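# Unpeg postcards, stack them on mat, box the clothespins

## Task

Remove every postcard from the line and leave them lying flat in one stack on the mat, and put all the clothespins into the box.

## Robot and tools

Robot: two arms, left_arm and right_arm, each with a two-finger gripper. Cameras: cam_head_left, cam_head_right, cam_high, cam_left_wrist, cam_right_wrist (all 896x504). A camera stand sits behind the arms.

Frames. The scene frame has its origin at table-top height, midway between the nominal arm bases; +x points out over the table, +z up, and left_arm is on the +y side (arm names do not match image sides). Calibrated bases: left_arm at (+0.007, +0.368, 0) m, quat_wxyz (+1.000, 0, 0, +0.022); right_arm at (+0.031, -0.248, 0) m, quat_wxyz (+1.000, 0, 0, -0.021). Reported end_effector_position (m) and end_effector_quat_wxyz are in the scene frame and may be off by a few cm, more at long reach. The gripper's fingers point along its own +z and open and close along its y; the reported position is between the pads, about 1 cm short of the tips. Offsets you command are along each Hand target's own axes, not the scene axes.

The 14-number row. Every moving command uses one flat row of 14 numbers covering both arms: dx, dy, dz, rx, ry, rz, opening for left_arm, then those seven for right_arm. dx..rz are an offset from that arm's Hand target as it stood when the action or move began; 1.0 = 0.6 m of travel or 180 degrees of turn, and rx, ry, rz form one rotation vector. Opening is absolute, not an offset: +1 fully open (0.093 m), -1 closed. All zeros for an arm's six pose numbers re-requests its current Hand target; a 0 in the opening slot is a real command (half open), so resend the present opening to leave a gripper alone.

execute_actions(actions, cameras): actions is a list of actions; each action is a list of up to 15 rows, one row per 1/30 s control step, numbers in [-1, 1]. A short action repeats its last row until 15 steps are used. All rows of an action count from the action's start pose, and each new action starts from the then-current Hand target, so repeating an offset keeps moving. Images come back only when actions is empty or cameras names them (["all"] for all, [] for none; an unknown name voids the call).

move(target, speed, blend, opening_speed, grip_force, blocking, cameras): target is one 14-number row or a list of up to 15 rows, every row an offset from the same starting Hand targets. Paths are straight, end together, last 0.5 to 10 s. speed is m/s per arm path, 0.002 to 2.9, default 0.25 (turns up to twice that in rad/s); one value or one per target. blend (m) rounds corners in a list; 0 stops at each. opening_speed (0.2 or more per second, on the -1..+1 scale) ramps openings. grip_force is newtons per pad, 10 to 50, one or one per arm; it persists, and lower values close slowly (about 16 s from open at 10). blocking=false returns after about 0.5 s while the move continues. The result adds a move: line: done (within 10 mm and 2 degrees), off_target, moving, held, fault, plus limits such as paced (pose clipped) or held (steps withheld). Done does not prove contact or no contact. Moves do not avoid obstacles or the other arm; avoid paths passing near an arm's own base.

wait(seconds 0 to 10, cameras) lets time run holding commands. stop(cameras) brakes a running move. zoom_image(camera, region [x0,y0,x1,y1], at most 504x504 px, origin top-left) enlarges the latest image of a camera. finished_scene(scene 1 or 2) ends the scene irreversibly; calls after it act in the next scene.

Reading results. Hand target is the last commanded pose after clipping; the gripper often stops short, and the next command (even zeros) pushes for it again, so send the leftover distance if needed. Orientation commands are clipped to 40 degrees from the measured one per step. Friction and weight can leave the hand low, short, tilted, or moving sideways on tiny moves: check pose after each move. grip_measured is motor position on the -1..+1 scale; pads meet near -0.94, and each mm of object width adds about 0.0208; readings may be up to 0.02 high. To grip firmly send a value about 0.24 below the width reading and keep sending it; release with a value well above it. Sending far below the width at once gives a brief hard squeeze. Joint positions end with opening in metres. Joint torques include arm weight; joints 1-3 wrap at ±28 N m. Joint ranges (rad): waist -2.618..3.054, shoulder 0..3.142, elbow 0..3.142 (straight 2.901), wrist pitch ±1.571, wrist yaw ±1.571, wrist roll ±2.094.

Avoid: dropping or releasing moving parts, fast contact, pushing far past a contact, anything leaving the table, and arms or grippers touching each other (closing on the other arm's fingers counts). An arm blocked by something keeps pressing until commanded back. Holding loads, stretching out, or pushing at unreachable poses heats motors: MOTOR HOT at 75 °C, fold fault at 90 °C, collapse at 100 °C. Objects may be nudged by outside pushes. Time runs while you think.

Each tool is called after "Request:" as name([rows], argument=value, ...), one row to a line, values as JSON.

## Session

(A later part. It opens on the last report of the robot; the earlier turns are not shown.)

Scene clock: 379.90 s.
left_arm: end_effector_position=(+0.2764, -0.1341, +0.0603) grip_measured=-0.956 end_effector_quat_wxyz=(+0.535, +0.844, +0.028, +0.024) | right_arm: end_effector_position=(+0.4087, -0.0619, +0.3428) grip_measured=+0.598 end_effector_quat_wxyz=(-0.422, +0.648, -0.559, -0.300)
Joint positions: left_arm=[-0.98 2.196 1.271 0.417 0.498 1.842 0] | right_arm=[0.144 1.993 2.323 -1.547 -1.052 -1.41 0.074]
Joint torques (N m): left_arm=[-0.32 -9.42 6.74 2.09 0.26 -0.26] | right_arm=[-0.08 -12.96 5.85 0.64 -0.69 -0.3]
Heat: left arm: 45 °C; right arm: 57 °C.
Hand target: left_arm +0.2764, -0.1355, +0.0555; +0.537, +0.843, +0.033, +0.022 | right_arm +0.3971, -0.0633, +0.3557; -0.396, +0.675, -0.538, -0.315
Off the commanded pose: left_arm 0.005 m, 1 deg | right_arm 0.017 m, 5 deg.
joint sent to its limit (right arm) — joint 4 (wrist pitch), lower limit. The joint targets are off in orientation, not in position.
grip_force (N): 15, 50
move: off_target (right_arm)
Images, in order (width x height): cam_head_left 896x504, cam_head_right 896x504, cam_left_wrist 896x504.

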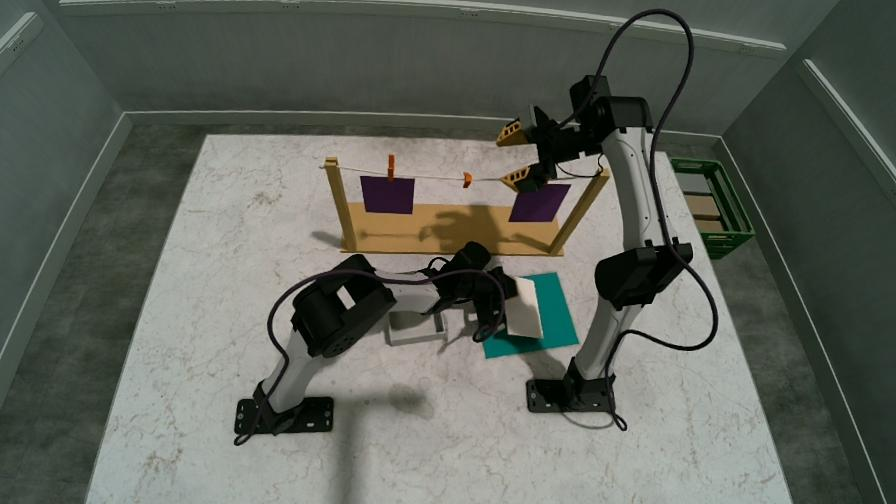

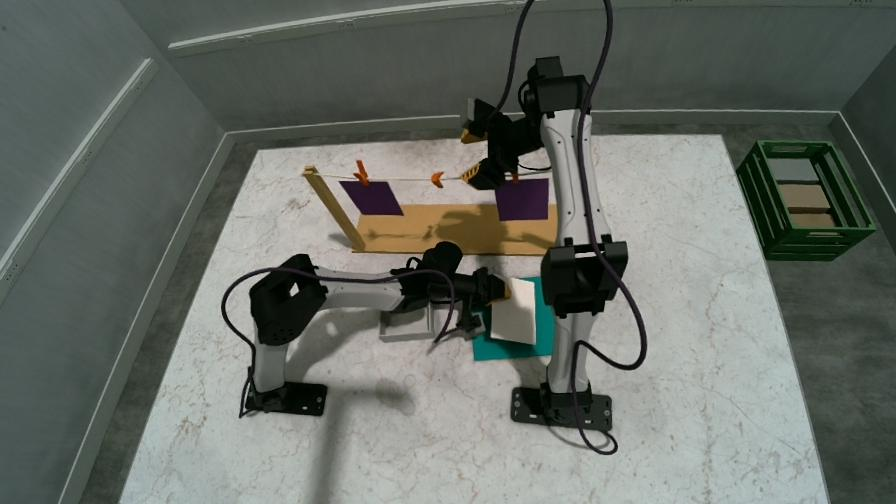

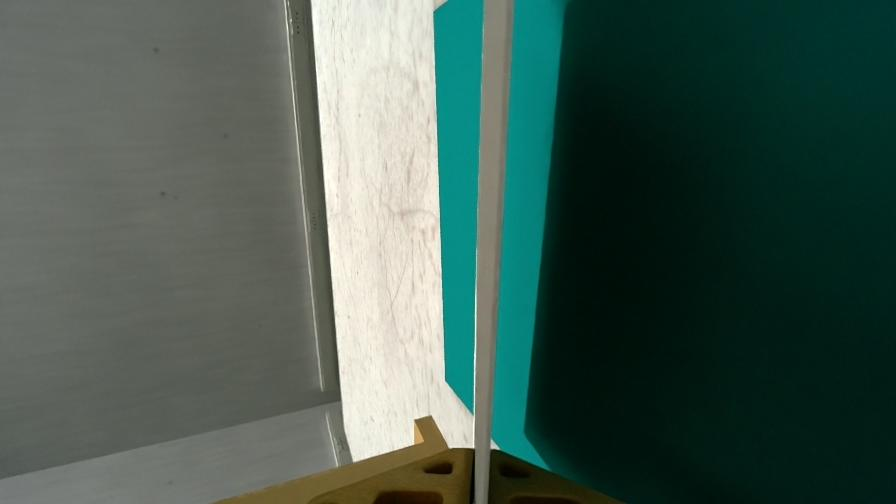

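Request:
move(target=[0,-0.0245,0.0205,0,0.0352,-0.0164,-1,0,0,0,0,0,0,0.6], speed=0.08, cameras=["cam_left_wrist","cam_head_left","cam_head_right"])

Request:
zoom_image(camera="cam_head_left", region=[420, 230, 620, 370])

Request:
zoom_image(camera="cam_head_right", region=[420, 230, 620, 370])

Scene clock: 388.07 s.
left_arm: end_effector_position=(+0.2786, -0.1399, +0.0458) grip_measured=-0.956 end_effector_quat_wxyz=(+0.535, +0.839, +0.078, +0.059) | right_arm: end_effector_position=(+0.4087, -0.0619, +0.3428) grip_measured=+0.598 end_effector_quat_wxyz=(-0.422, +0.648, -0.559, -0.300)
Joint positions: left_arm=[-1.022 2.228 1.235 0.529 0.353 1.759 0] | right_arm=[0.144 1.993 2.323 -1.547 -1.052 -1.41 0.074]
Joint torques (N m): left_arm=[-0.42 -9.01 6.2 2.21 0.15 -0.25] | right_arm=[-0.08 -12.93 5.82 0.64 -0.7 -0.31]
Heat: left arm: 45 °C; right arm: 58 °C.
Hand target: left_arm +0.2770, -0.1404, +0.0371; +0.535, +0.839, +0.085, +0.055 | right_arm +0.3971, -0.0633, +0.3557; -0.396, +0.675, -0.538, -0.315
Off the commanded pose: left_arm 0.009 m, 1 deg | right_arm 0.017 m, 5 deg.
joint sent to its limit (right arm) — joint 4 (wrist pitch), lower limit. The joint targets are off in orientation, not in position.
grip_force (N): 15, 50
move: off_target (right_arm)
Images, in order (width x height): cam_head_left 896x504, cam_head_right 896x504, cam_left_wrist 896x504.

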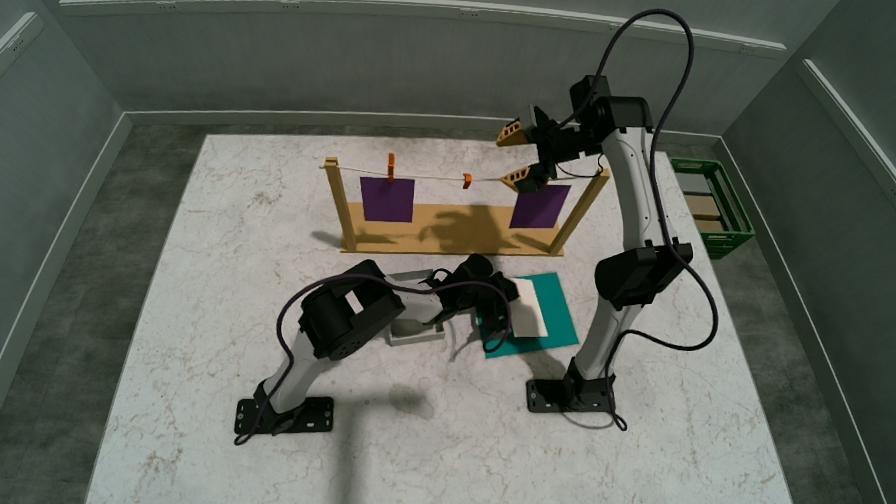

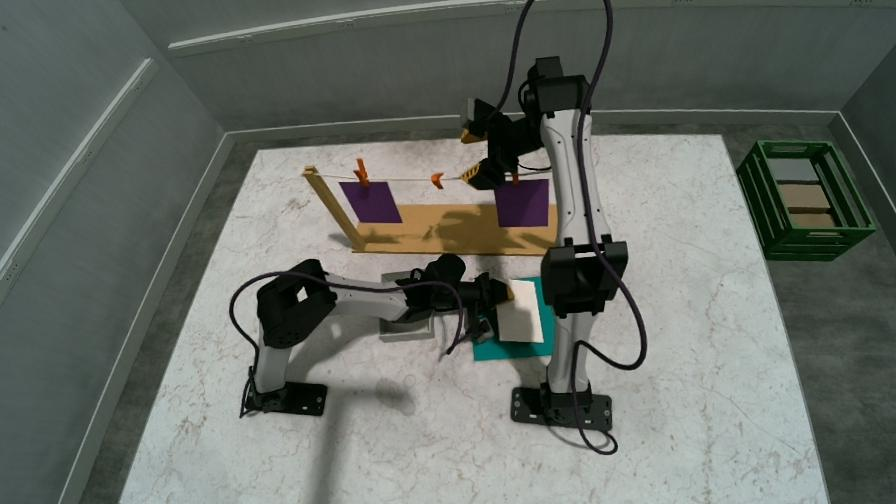

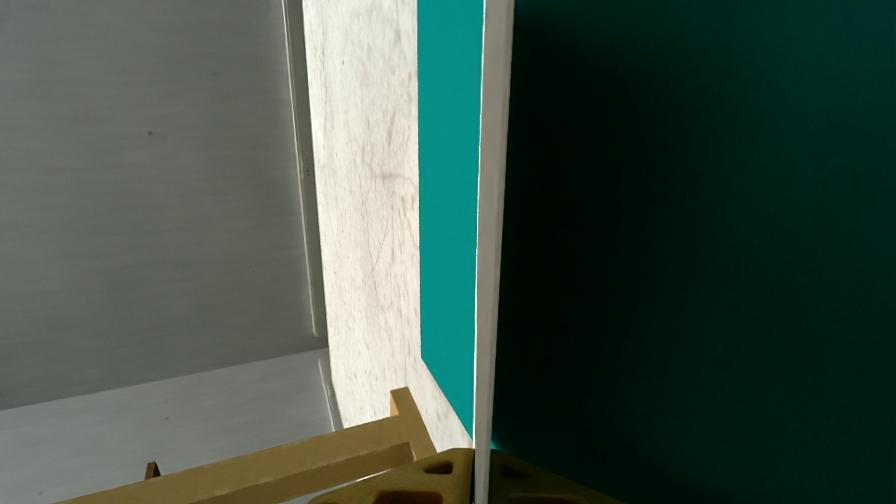

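Scaled by 2.520 from the camera's 896x504 image, which has a finer 1280x720 frame.

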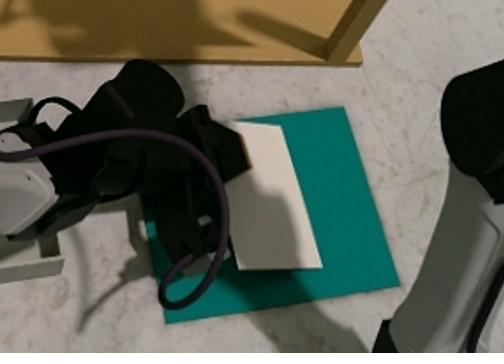

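Scaled by 2.520 from the camera's 896x504 image, which has a finer 1280x720 frame.

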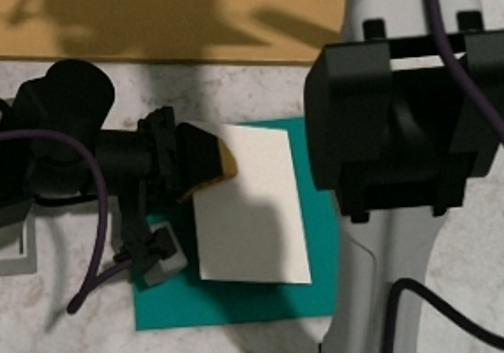

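Request:
move(target=[0,-0.0226,0.0106,0,0,0,-1,0,0,0,0,0,0,0.6], speed=0.06, cameras=["cam_left_wrist","cam_head_left","cam_head_right"])

Request:
zoom_image(camera="cam_head_left", region=[460, 260, 600, 360])

Request:
zoom_image(camera="cam_head_right", region=[440, 260, 580, 360])

Scene clock: 391.77 s.
left_arm: end_effector_position=(+0.2804, -0.1425, +0.0381) grip_measured=-0.956 end_effector_quat_wxyz=(+0.544, +0.834, +0.075, +0.064) | right_arm: end_effector_position=(+0.4087, -0.0619, +0.3428) grip_measured=+0.598 end_effector_quat_wxyz=(-0.422, +0.648, -0.559, -0.300)
Joint positions: left_arm=[-1.022 2.264 1.233 0.59 0.352 1.759 0] | right_arm=[0.144 1.993 2.323 -1.547 -1.052 -1.41 0.074]
Joint torques (N m): left_arm=[-0.42 -8.76 5.74 2.09 0.19 -0.29] | right_arm=[-0.09 -12.93 5.82 0.64 -0.69 -0.3]
Heat: left arm: 45 °C; right arm: 58 °C.
Hand target: left_arm +0.2770, -0.1404, +0.0221; +0.535, +0.839, +0.085, +0.055 | right_arm +0.3971, -0.0633, +0.3557; -0.396, +0.675, -0.538, -0.315
Off the commanded pose: left_arm 0.016 m, 2 deg | right_arm 0.017 m, 5 deg.
joint sent to its limit (right arm) — joint 4 (wrist pitch), lower limit. The joint targets are off in orientation, not in position.
grip_force (N): 15, 50
move: off_target (left_arm, right_arm)
Images, in order (width x height): cam_head_left 896x504, cam_head_right 896x504, cam_left_wrist 896x504.

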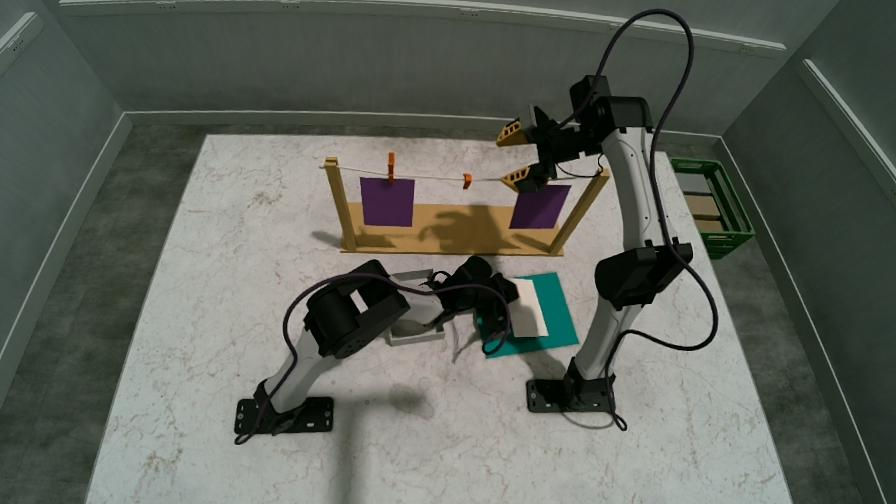

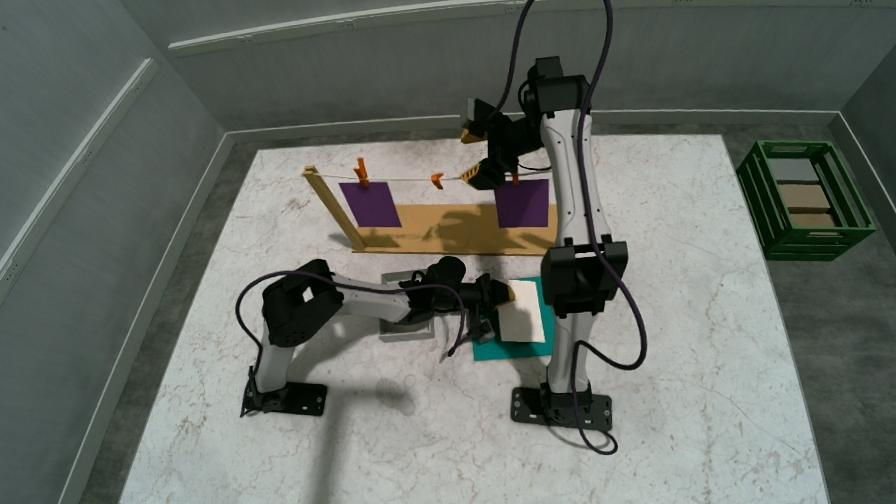

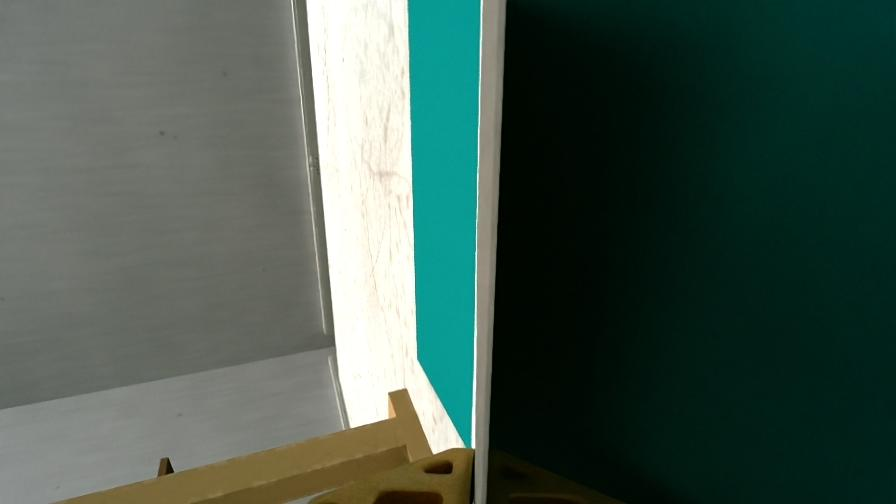

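Scaled by 3.600 from the camera's 896x504 image, which has a finer 1280x720 frame.

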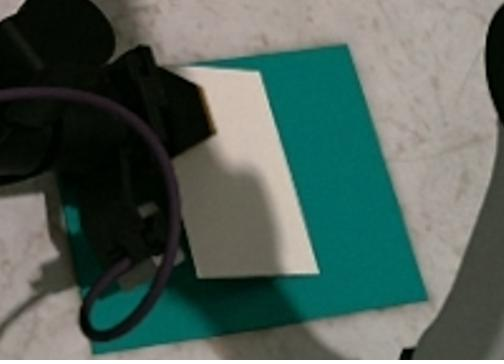

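Scaled by 3.600 from the camera's 896x504 image, which has a finer 1280x720 frame.

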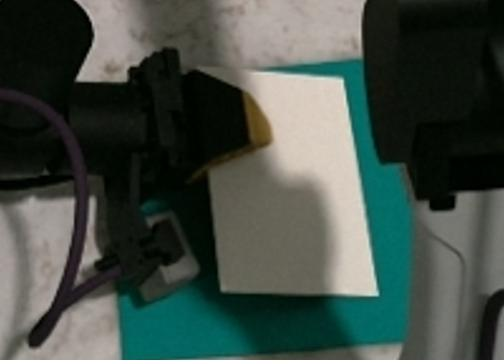

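Request:
move(target=[0,0.008,-0.004,0,0,0,-0.75,0,0,0,0,0,0,0.6], speed=0.06, opening_speed=0.3, cameras=["cam_left_wrist","cam_head_left","cam_head_right"])

Request:
zoom_image(camera="cam_head_left", region=[460, 260, 600, 360])

Request:
zoom_image(camera="cam_head_right", region=[440, 260, 580, 360])

Scene clock: 396.73 s.
left_arm: end_effector_position=(+0.2804, -0.1424, +0.0379) grip_measured=-0.752 end_effector_quat_wxyz=(+0.543, +0.834, +0.075, +0.063) | right_arm: end_effector_position=(+0.4087, -0.0619, +0.3428) grip_measured=+0.598 end_effector_quat_wxyz=(-0.422, +0.648, -0.559, -0.300)
Joint positions: left_arm=[-1.022 2.264 1.233 0.59 0.352 1.759 0.009] | right_arm=[0.144 1.993 2.323 -1.547 -1.052 -1.41 0.074]
Joint torques (N m): left_arm=[-0.4 -9.92 5.9 1.95 0.18 -0.28] | right_arm=[-0.09 -12.96 5.82 0.64 -0.68 -0.31]
Heat: left arm: 45 °C; right arm: 59 °C.
Hand target: left_arm +0.2769, -0.1402, +0.0272; +0.534, +0.839, +0.085, +0.055 | right_arm +0.3971, -0.0633, +0.3557; -0.396, +0.675, -0.538, -0.315
Off the commanded pose: left_arm 0.011 m, 2 deg | right_arm 0.017 m, 5 deg.
joint sent to its limit (right arm) — joint 4 (wrist pitch), lower limit. The joint targets are off in orientation, not in position.
grip_force (N): 15, 50
move: off_target (left_arm, right_arm)
Images, in order (width x height): cam_head_left 896x504, cam_head_right 896x504, cam_left_wrist 896x504.

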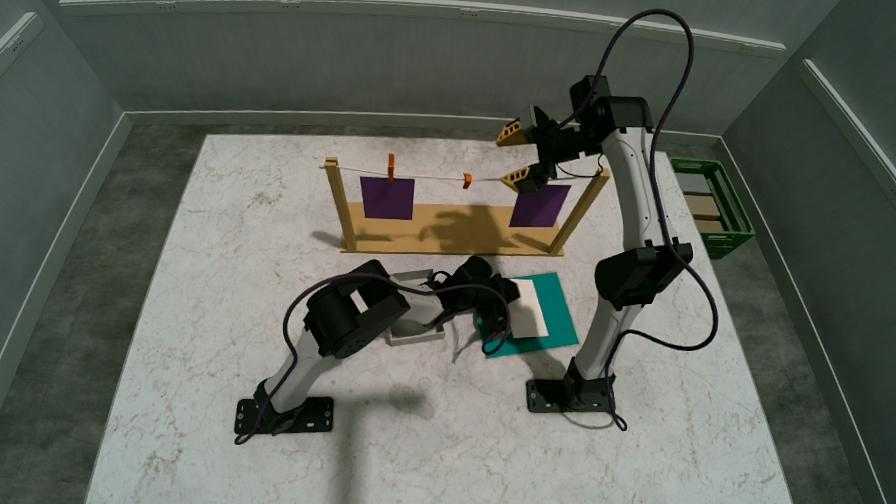

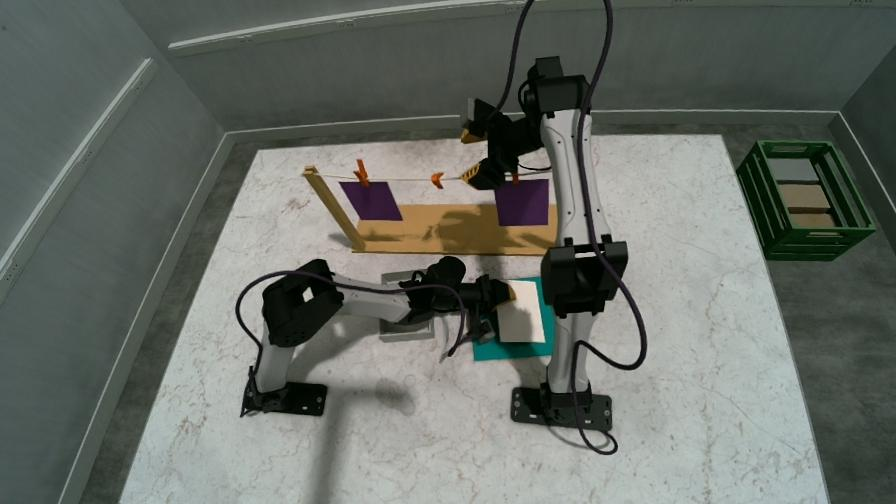

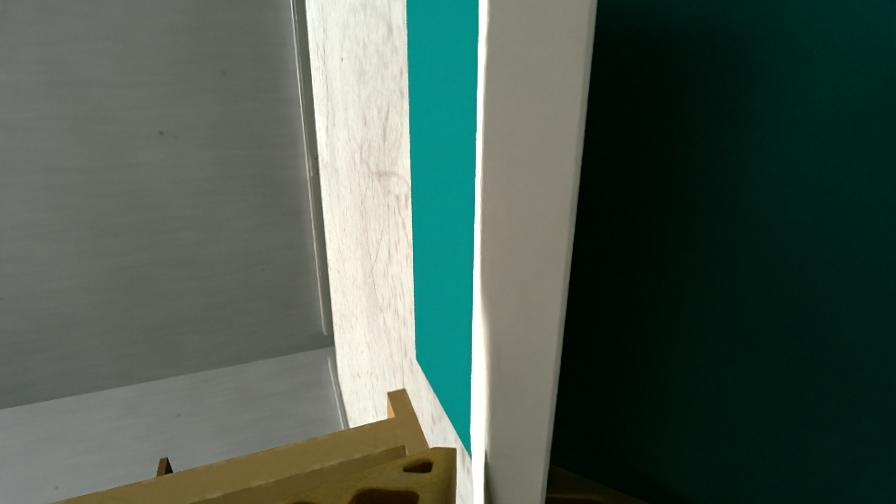

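Scaled by 3.600 from the camera's 896x504 image, which has a finer 1280x720 frame.

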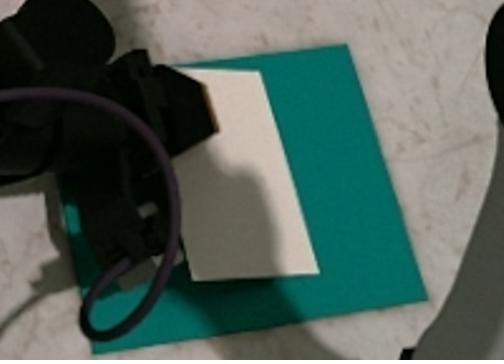

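Scaled by 3.600 from the camera's 896x504 image, which has a finer 1280x720 frame.

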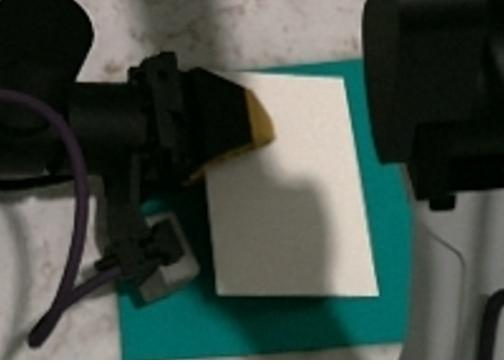

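Request:
move(target=[0,0,-0.12,0,0,0,-0.7,0,0,0,0,0,0,0.6], speed=0.15, cameras=["cam_left_wrist","cam_head_left","cam_head_right"])

Request:
zoom_image(camera="cam_head_left", region=[460, 260, 600, 360])

Request:
zoom_image(camera="cam_head_right", region=[440, 260, 580, 360])

Scene clock: 401.27 s.
left_arm: end_effector_position=(+0.2679, -0.0768, +0.0457) grip_measured=-0.702 end_effector_quat_wxyz=(+0.526, +0.843, +0.095, +0.059) | right_arm: end_effector_position=(+0.4087, -0.0619, +0.3428) grip_measured=+0.598 end_effector_quat_wxyz=(-0.422, +0.648, -0.559, -0.300)
Joint positions: left_arm=[-0.961 2.062 0.96 0.609 0.383 1.767 0.012] | right_arm=[0.144 1.993 2.323 -1.547 -1.052 -1.41 0.074]
Joint torques (N m): left_arm=[0.01 -11.77 5.52 1.87 0.49 -0.03] | right_arm=[-0.13 -12.94 5.87 0.63 -0.69 -0.29]
Heat: left arm: 45 °C; right arm: 59 °C.
Hand target: left_arm +0.2638, -0.0763, +0.0577; +0.534, +0.839, +0.085, +0.054 | right_arm +0.3971, -0.0633, +0.3557; -0.396, +0.675, -0.538, -0.315
Off the commanded pose: left_arm 0.013 m, 2 deg | right_arm 0.017 m, 5 deg.
joint sent to its limit (right arm) — joint 4 (wrist pitch), lower limit. The joint targets are off in orientation, not in position.
grip_force (N): 15, 50
move: off_target (left_arm, right_arm)
Images, in order (width x height): cam_head_left 896x504, cam_head_right 896x504, cam_left_wrist 896x504.

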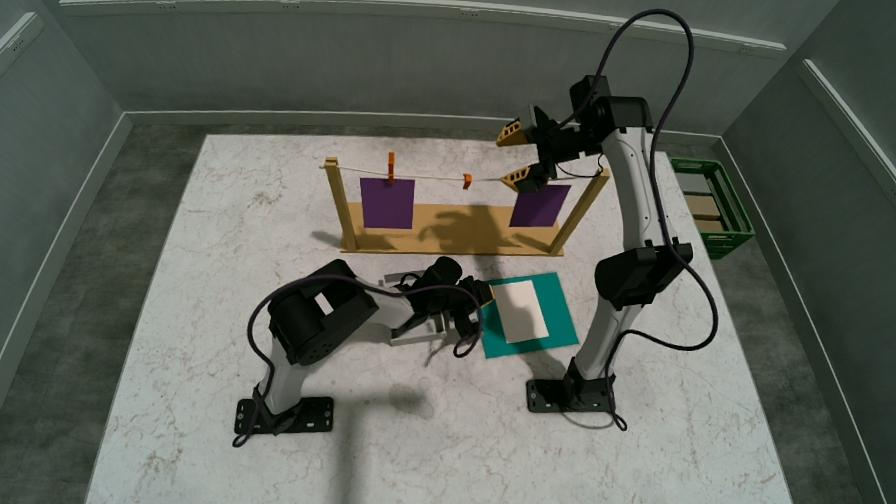

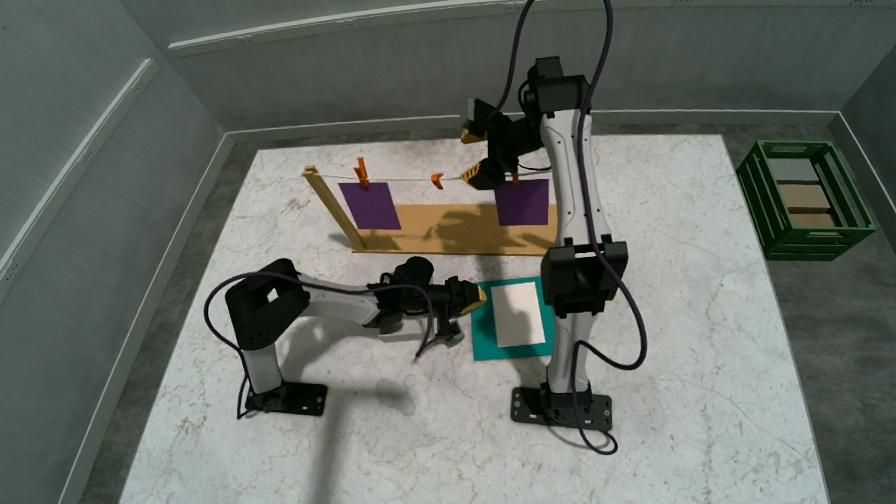

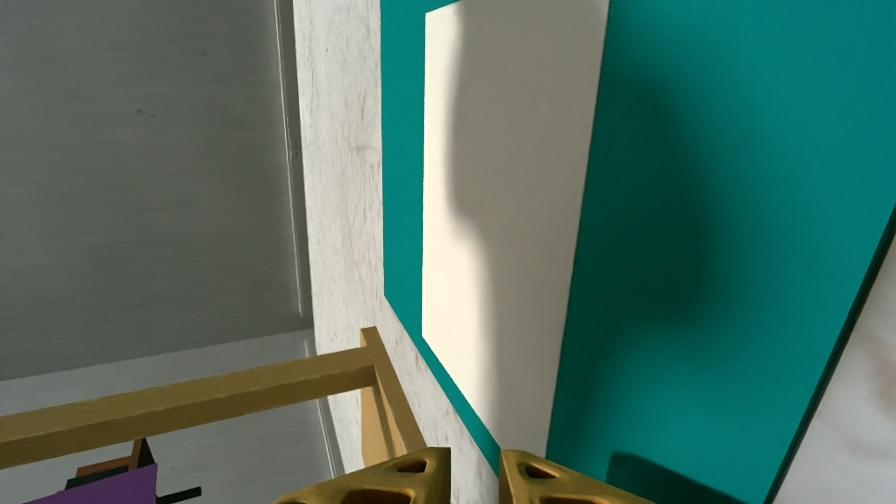

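Scaled by 3.600 from the camera's 896x504 image, which has a finer 1280x720 frame.

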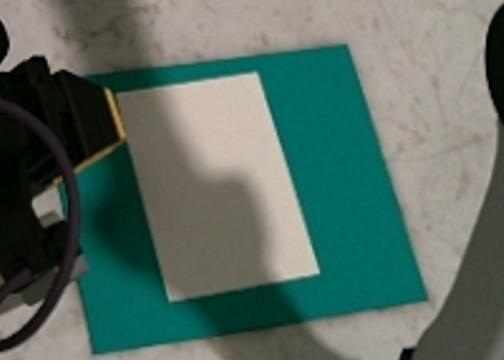

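Scaled by 3.600 from the camera's 896x504 image, which has a finer 1280x720 frame.

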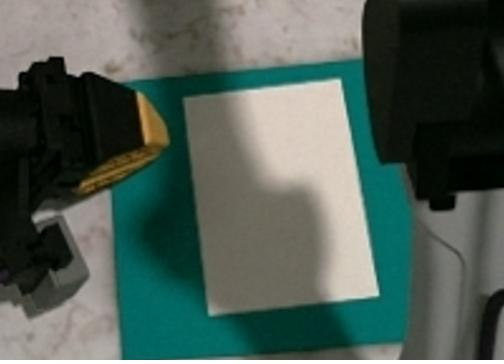

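Request:
zoom_image(camera="cam_head_left", region=[430, 140, 530, 210])

Request:
zoom_image(camera="cam_head_right", region=[390, 140, 490, 210])

Request:
execute_actions(actions=[], cameras=["cam_right_wrist","cam_high"])

Request:
zoom_image(camera="cam_right_wrist", region=[300, 240, 580, 420])

Request:
zoom_image(camera="cam_high", region=[360, 190, 460, 270])

Scaled by 5.040 from the camera's 896x504 image, which has a finer 1280x720 frame.

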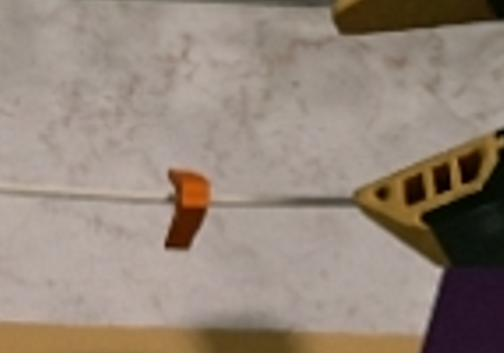

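Scaled by 5.040 from the camera's 896x504 image, which has a finer 1280x720 frame.

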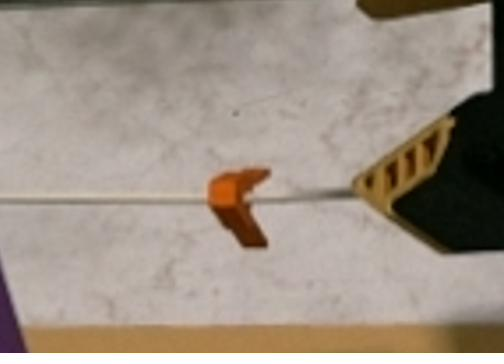

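Scene clock: 411.37 s.
left_arm: end_effector_position=(+0.2678, -0.0769, +0.0457) grip_measured=-0.702 end_effector_quat_wxyz=(+0.526, +0.843, +0.095, +0.059) | right_arm: end_effector_position=(+0.4087, -0.0619, +0.3428) grip_measured=+0.598 end_effector_quat_wxyz=(-0.422, +0.648, -0.559, -0.300)
Joint positions: left_arm=[-0.961 2.062 0.96 0.609 0.384 1.768 0.012] | right_arm=[0.144 1.993 2.323 -1.547 -1.052 -1.41 0.074]
Joint velocities: within noise
Joint torques (N m): left_arm=[0.02 -11.74 5.53 1.87 0.5 -0.04] | right_arm=[-0.09 -12.96 5.82 0.64 -0.69 -0.3]
Heat: left arm: 46 °C; right arm: 59 °C.
Hand target: left_arm +0.2638, -0.0763, +0.0577; +0.534, +0.839, +0.085, +0.055 | right_arm +0.3971, -0.0633, +0.3557; -0.396, +0.675, -0.538, -0.315
Tool commands: left_gripper/opening=-0.7 right_gripper/opening=+0.6
Off the commanded pose: left_arm 0.013 m, 2 deg | right_arm 0.017 m, 5 deg.
grip_force (N): 15, 50
Images, in order (width x height): cam_high 896x504, cam_right_wrist 896x504.

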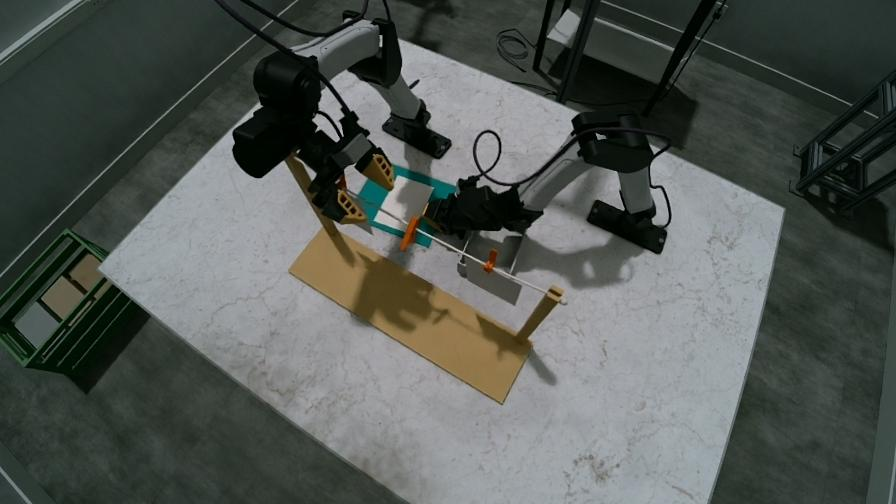

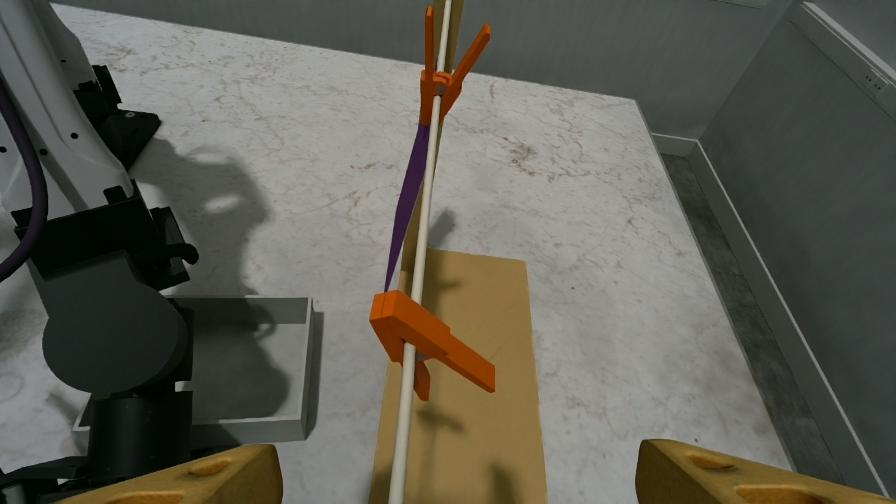

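Scaled by 1.800 from the camera's 896x504 image, which has a finer 1280x720 frame.

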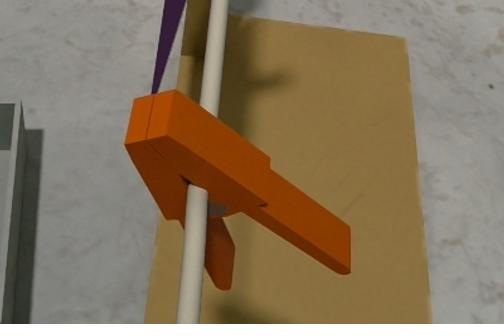

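Scaled by 5.040 from the camera's 896x504 image, which has a finer 1280x720 frame.

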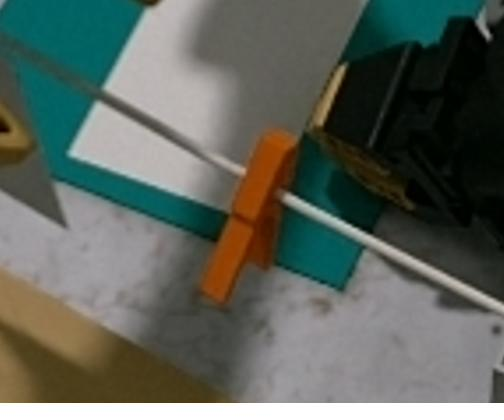

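Request:
move([
  [0,0,-0.05,0,0,0,-0.7,-0.0818,0.0326,-0.0408,0,0,0,0.6],
  [0,0,-0.05,0,0,0,-0.7,0.0208,0.0683,-0.28,0.504,-0.073,0.1836,0.6],
], speed=[0.15,0.4], blend=[0.02,0], cameras=["cam_left_wrist","cam_head_left","cam_right_wrist","cam_high"])

Scene clock: 462.73 s.
left_arm: end_effector_position=(+0.2619, -0.0512, +0.0603) grip_measured=-0.702 end_effector_quat_wxyz=(+0.528, +0.842, +0.094, +0.059) | right_arm: end_effector_position=(+0.3595, -0.2216, +0.4208) grip_measured=+0.598 end_effector_quat_wxyz=(+0.706, -0.004, +0.708, -0.005)
Joint positions: left_arm=[-0.929 1.953 0.863 0.595 0.414 1.785 0.012] | right_arm=[0.204 0.905 1.073 -0.17 0.162 -0.012 0.074]
Joint torques (N m): left_arm=[0.17 -10.85 5.67 1.81 0.5 -0.05] | right_arm=[0.59 -1.39 7.69 2.07 0.07 -0.03]
Heat: left arm: 52 °C; right arm: 61 °C.
Hand target: left_arm +0.2583, -0.0497, +0.0704; +0.534, +0.839, +0.085, +0.054 | right_arm +0.3598, -0.2202, +0.4192; +0.707, +0.001, +0.707, +0.001
Off the commanded pose: left_arm 0.011 m, 1 deg | right_arm 0.002 m, 1 deg.
grip_force (N): 15, 50
move: off_target (left_arm)
Images, in order (width x height): cam_head_left 896x504, cam_high 896x504, cam_left_wrist 896x504, cam_right_wrist 896x504.

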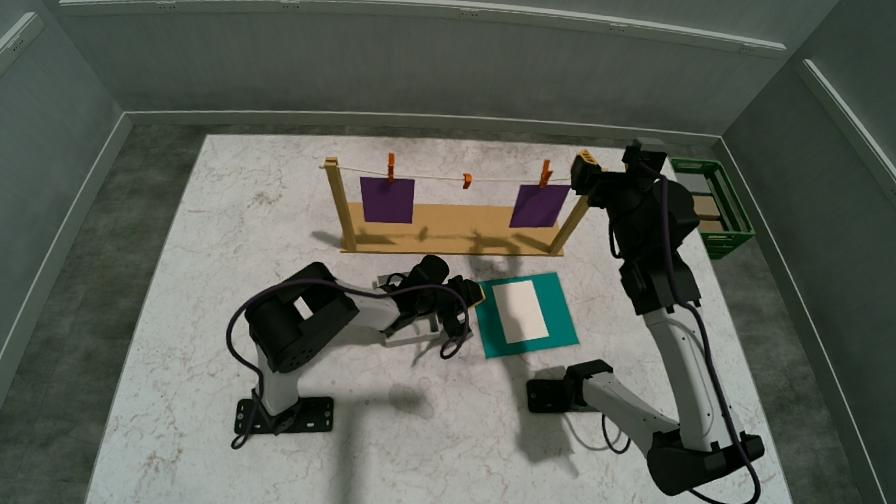

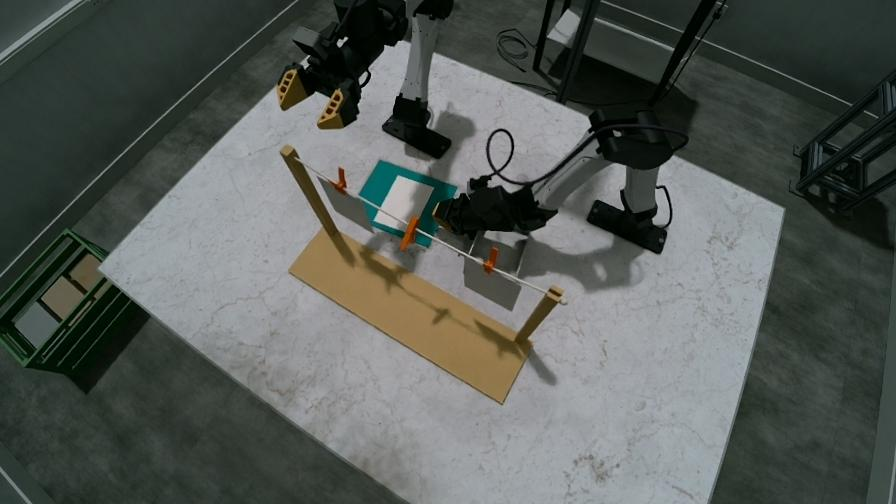

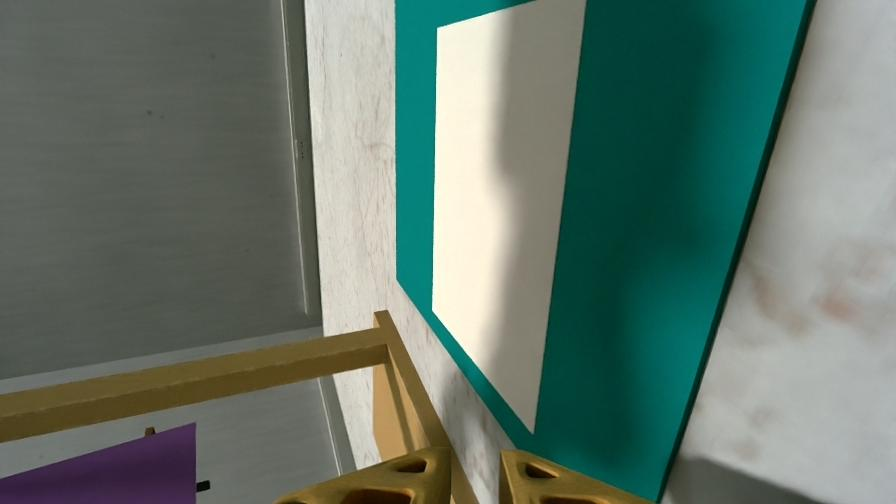

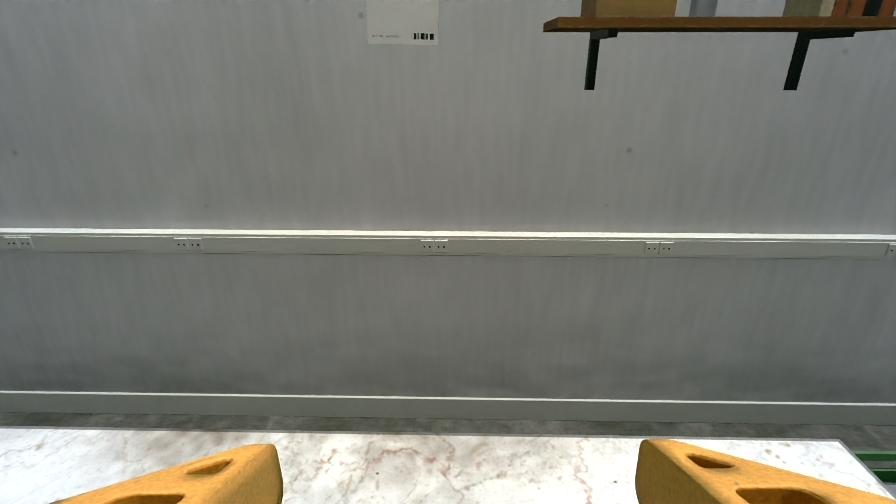

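Request:
zoom_image(camera="cam_high", region=[310, 140, 450, 260])

Request:
zoom_image(camera="cam_head_left", region=[430, 140, 590, 250])

Scaled by 3.600 from the camera's 896x504 image, which has a finer 1280x720 frame.

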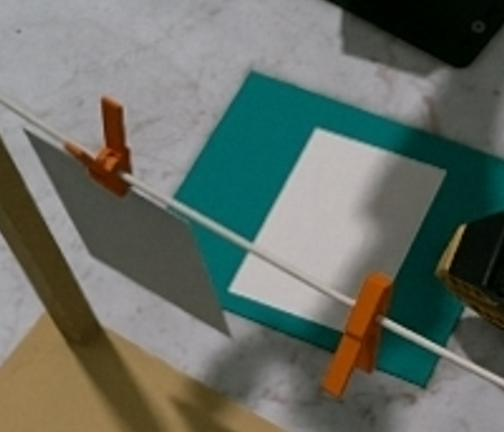

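Scaled by 3.150 from the camera's 896x504 image, which has a finer 1280x720 frame.

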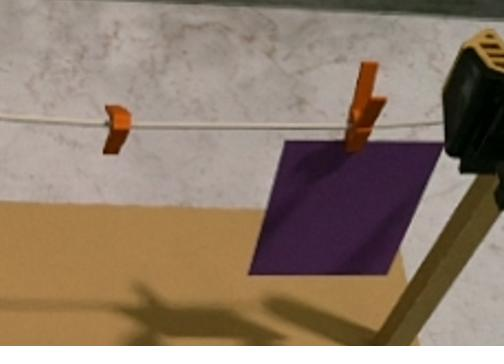

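Request:
move([
  [0,0.0905,-0.042,0,0,0,-0.7,0,0,0,0,0,0,0.6],
  [0.1237,0.162,-0.0847,-0.1089,-0.1088,-0.4911,0.02,0,0,0,0,0,0,0.6],
], speed=[0.2,0.4], blend=[0.02,0], cameras=["cam_left_wrist","cam_head_left"])

Scene clock: 481.93 s.
left_arm: end_effector_position=(+0.3255, -0.0315, +0.1872) grip_measured=+0.018 end_effector_quat_wxyz=(+0.546, +0.455, +0.540, -0.451) | right_arm: end_effector_position=(+0.3595, -0.2218, +0.4208) grip_measured=+0.598 end_effector_quat_wxyz=(+0.706, -0.004, +0.708, -0.005)
Joint positions: left_arm=[-0.724 1.934 0.935 1.001 0.709 0.008 0.046] | right_arm=[0.204 0.905 1.073 -0.17 0.162 -0.012 0.074]
Joint torques (N m): left_arm=[0.2 -6.97 6.08 2.17 -0.1 -0.11] | right_arm=[0.59 -1.4 7.75 2.06 0.04 -0.02]
Heat: left arm: 55 °C; right arm: 52 °C.
Hand target: left_arm +0.3299, -0.0300, +0.1800; +0.548, +0.448, +0.548, -0.446 | right_arm +0.3598, -0.2202, +0.4192; +0.707, +0.001, +0.707, +0.001
Off the commanded pose: left_arm 0.009 m, 1 deg | right_arm 0.002 m, 1 deg.
grip_force (N): 15, 50
move: done
Images, in order (width x height): cam_head_left 896x504, cam_left_wrist 896x504.

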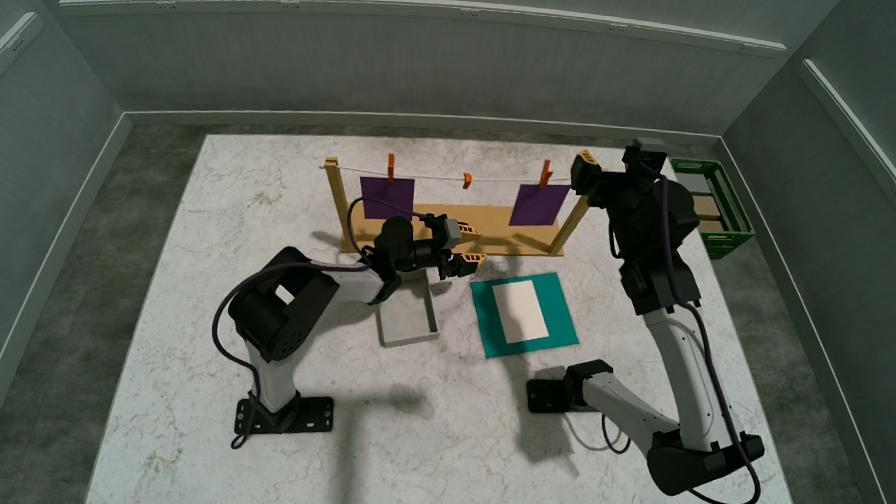

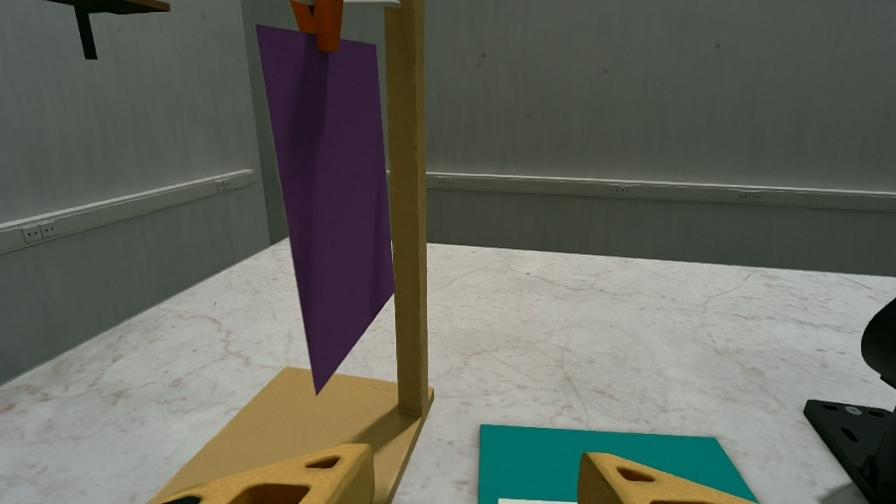

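Request:
move(target=[0.0167,0.083,0.083,0,0,0,0.02,0,0,0,0,0,0,0.6], speed=0.15, cameras=["cam_left_wrist","cam_head_left","cam_high"])

Scene clock: 489.97 s.
left_arm: end_effector_position=(+0.3822, -0.0674, +0.1750) grip_measured=+0.018 end_effector_quat_wxyz=(+0.552, +0.451, +0.541, -0.447) | right_arm: end_effector_position=(+0.3595, -0.2218, +0.4208) grip_measured=+0.598 end_effector_quat_wxyz=(+0.706, -0.004, +0.708, -0.005)
Joint positions: left_arm=[-0.711 2.162 1.235 0.939 0.709 0.007 0.046] | right_arm=[0.204 0.905 1.073 -0.17 0.162 -0.012 0.074]
Joint torques (N m): left_arm=[0.32 -8.8 8.94 1.83 0.06 -0.11] | right_arm=[0.58 -1.35 7.72 2.07 0.03 -0.03]
Heat: left arm: 53 °C; right arm: 50 °C.
Hand target: left_arm +0.3887, -0.0688, +0.1702; +0.548, +0.448, +0.548, -0.446 | right_arm +0.3598, -0.2202, +0.4192; +0.707, +0.001, +0.707, +0.001
Off the commanded pose: left_arm 0.008 m, 1 deg | right_arm 0.002 m, 1 deg.
grip_force (N): 15, 50
move: done
Images, in order (width x height): cam_head_left 896x504, cam_high 896x504, cam_left_wrist 896x504.

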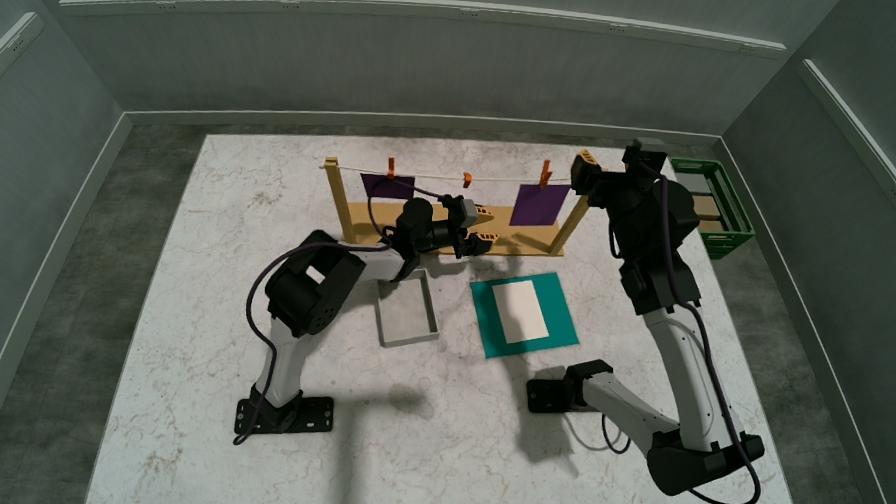

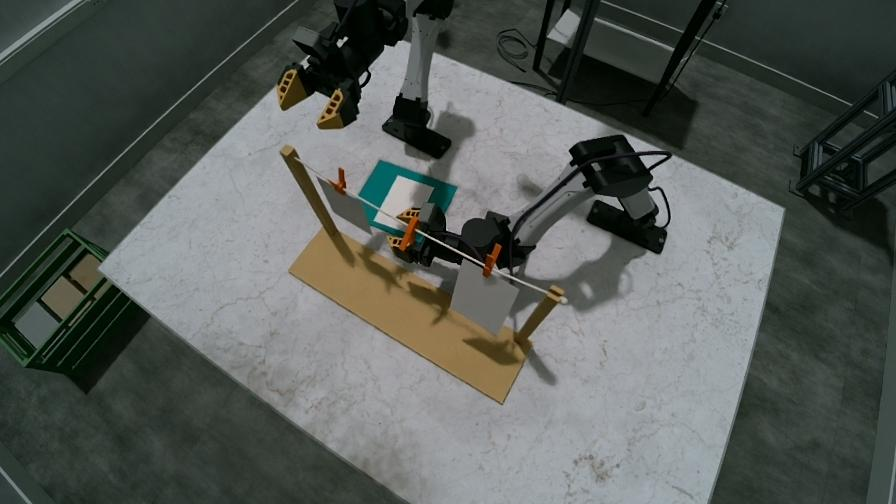

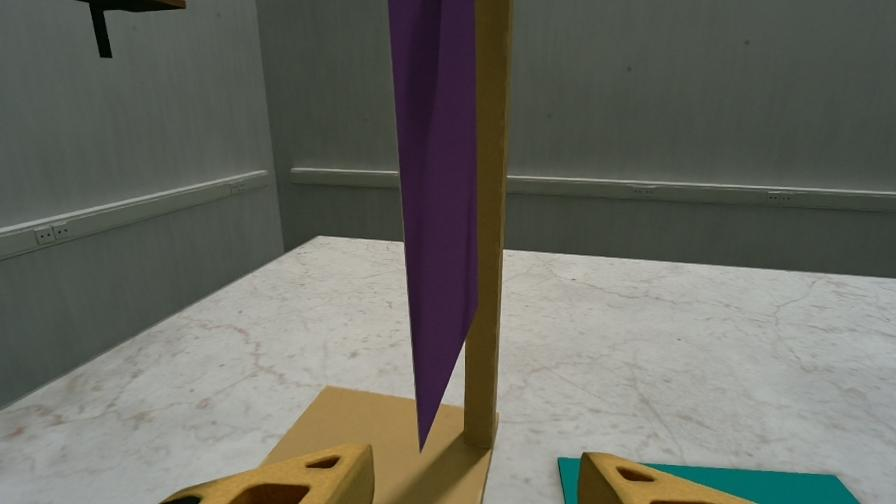

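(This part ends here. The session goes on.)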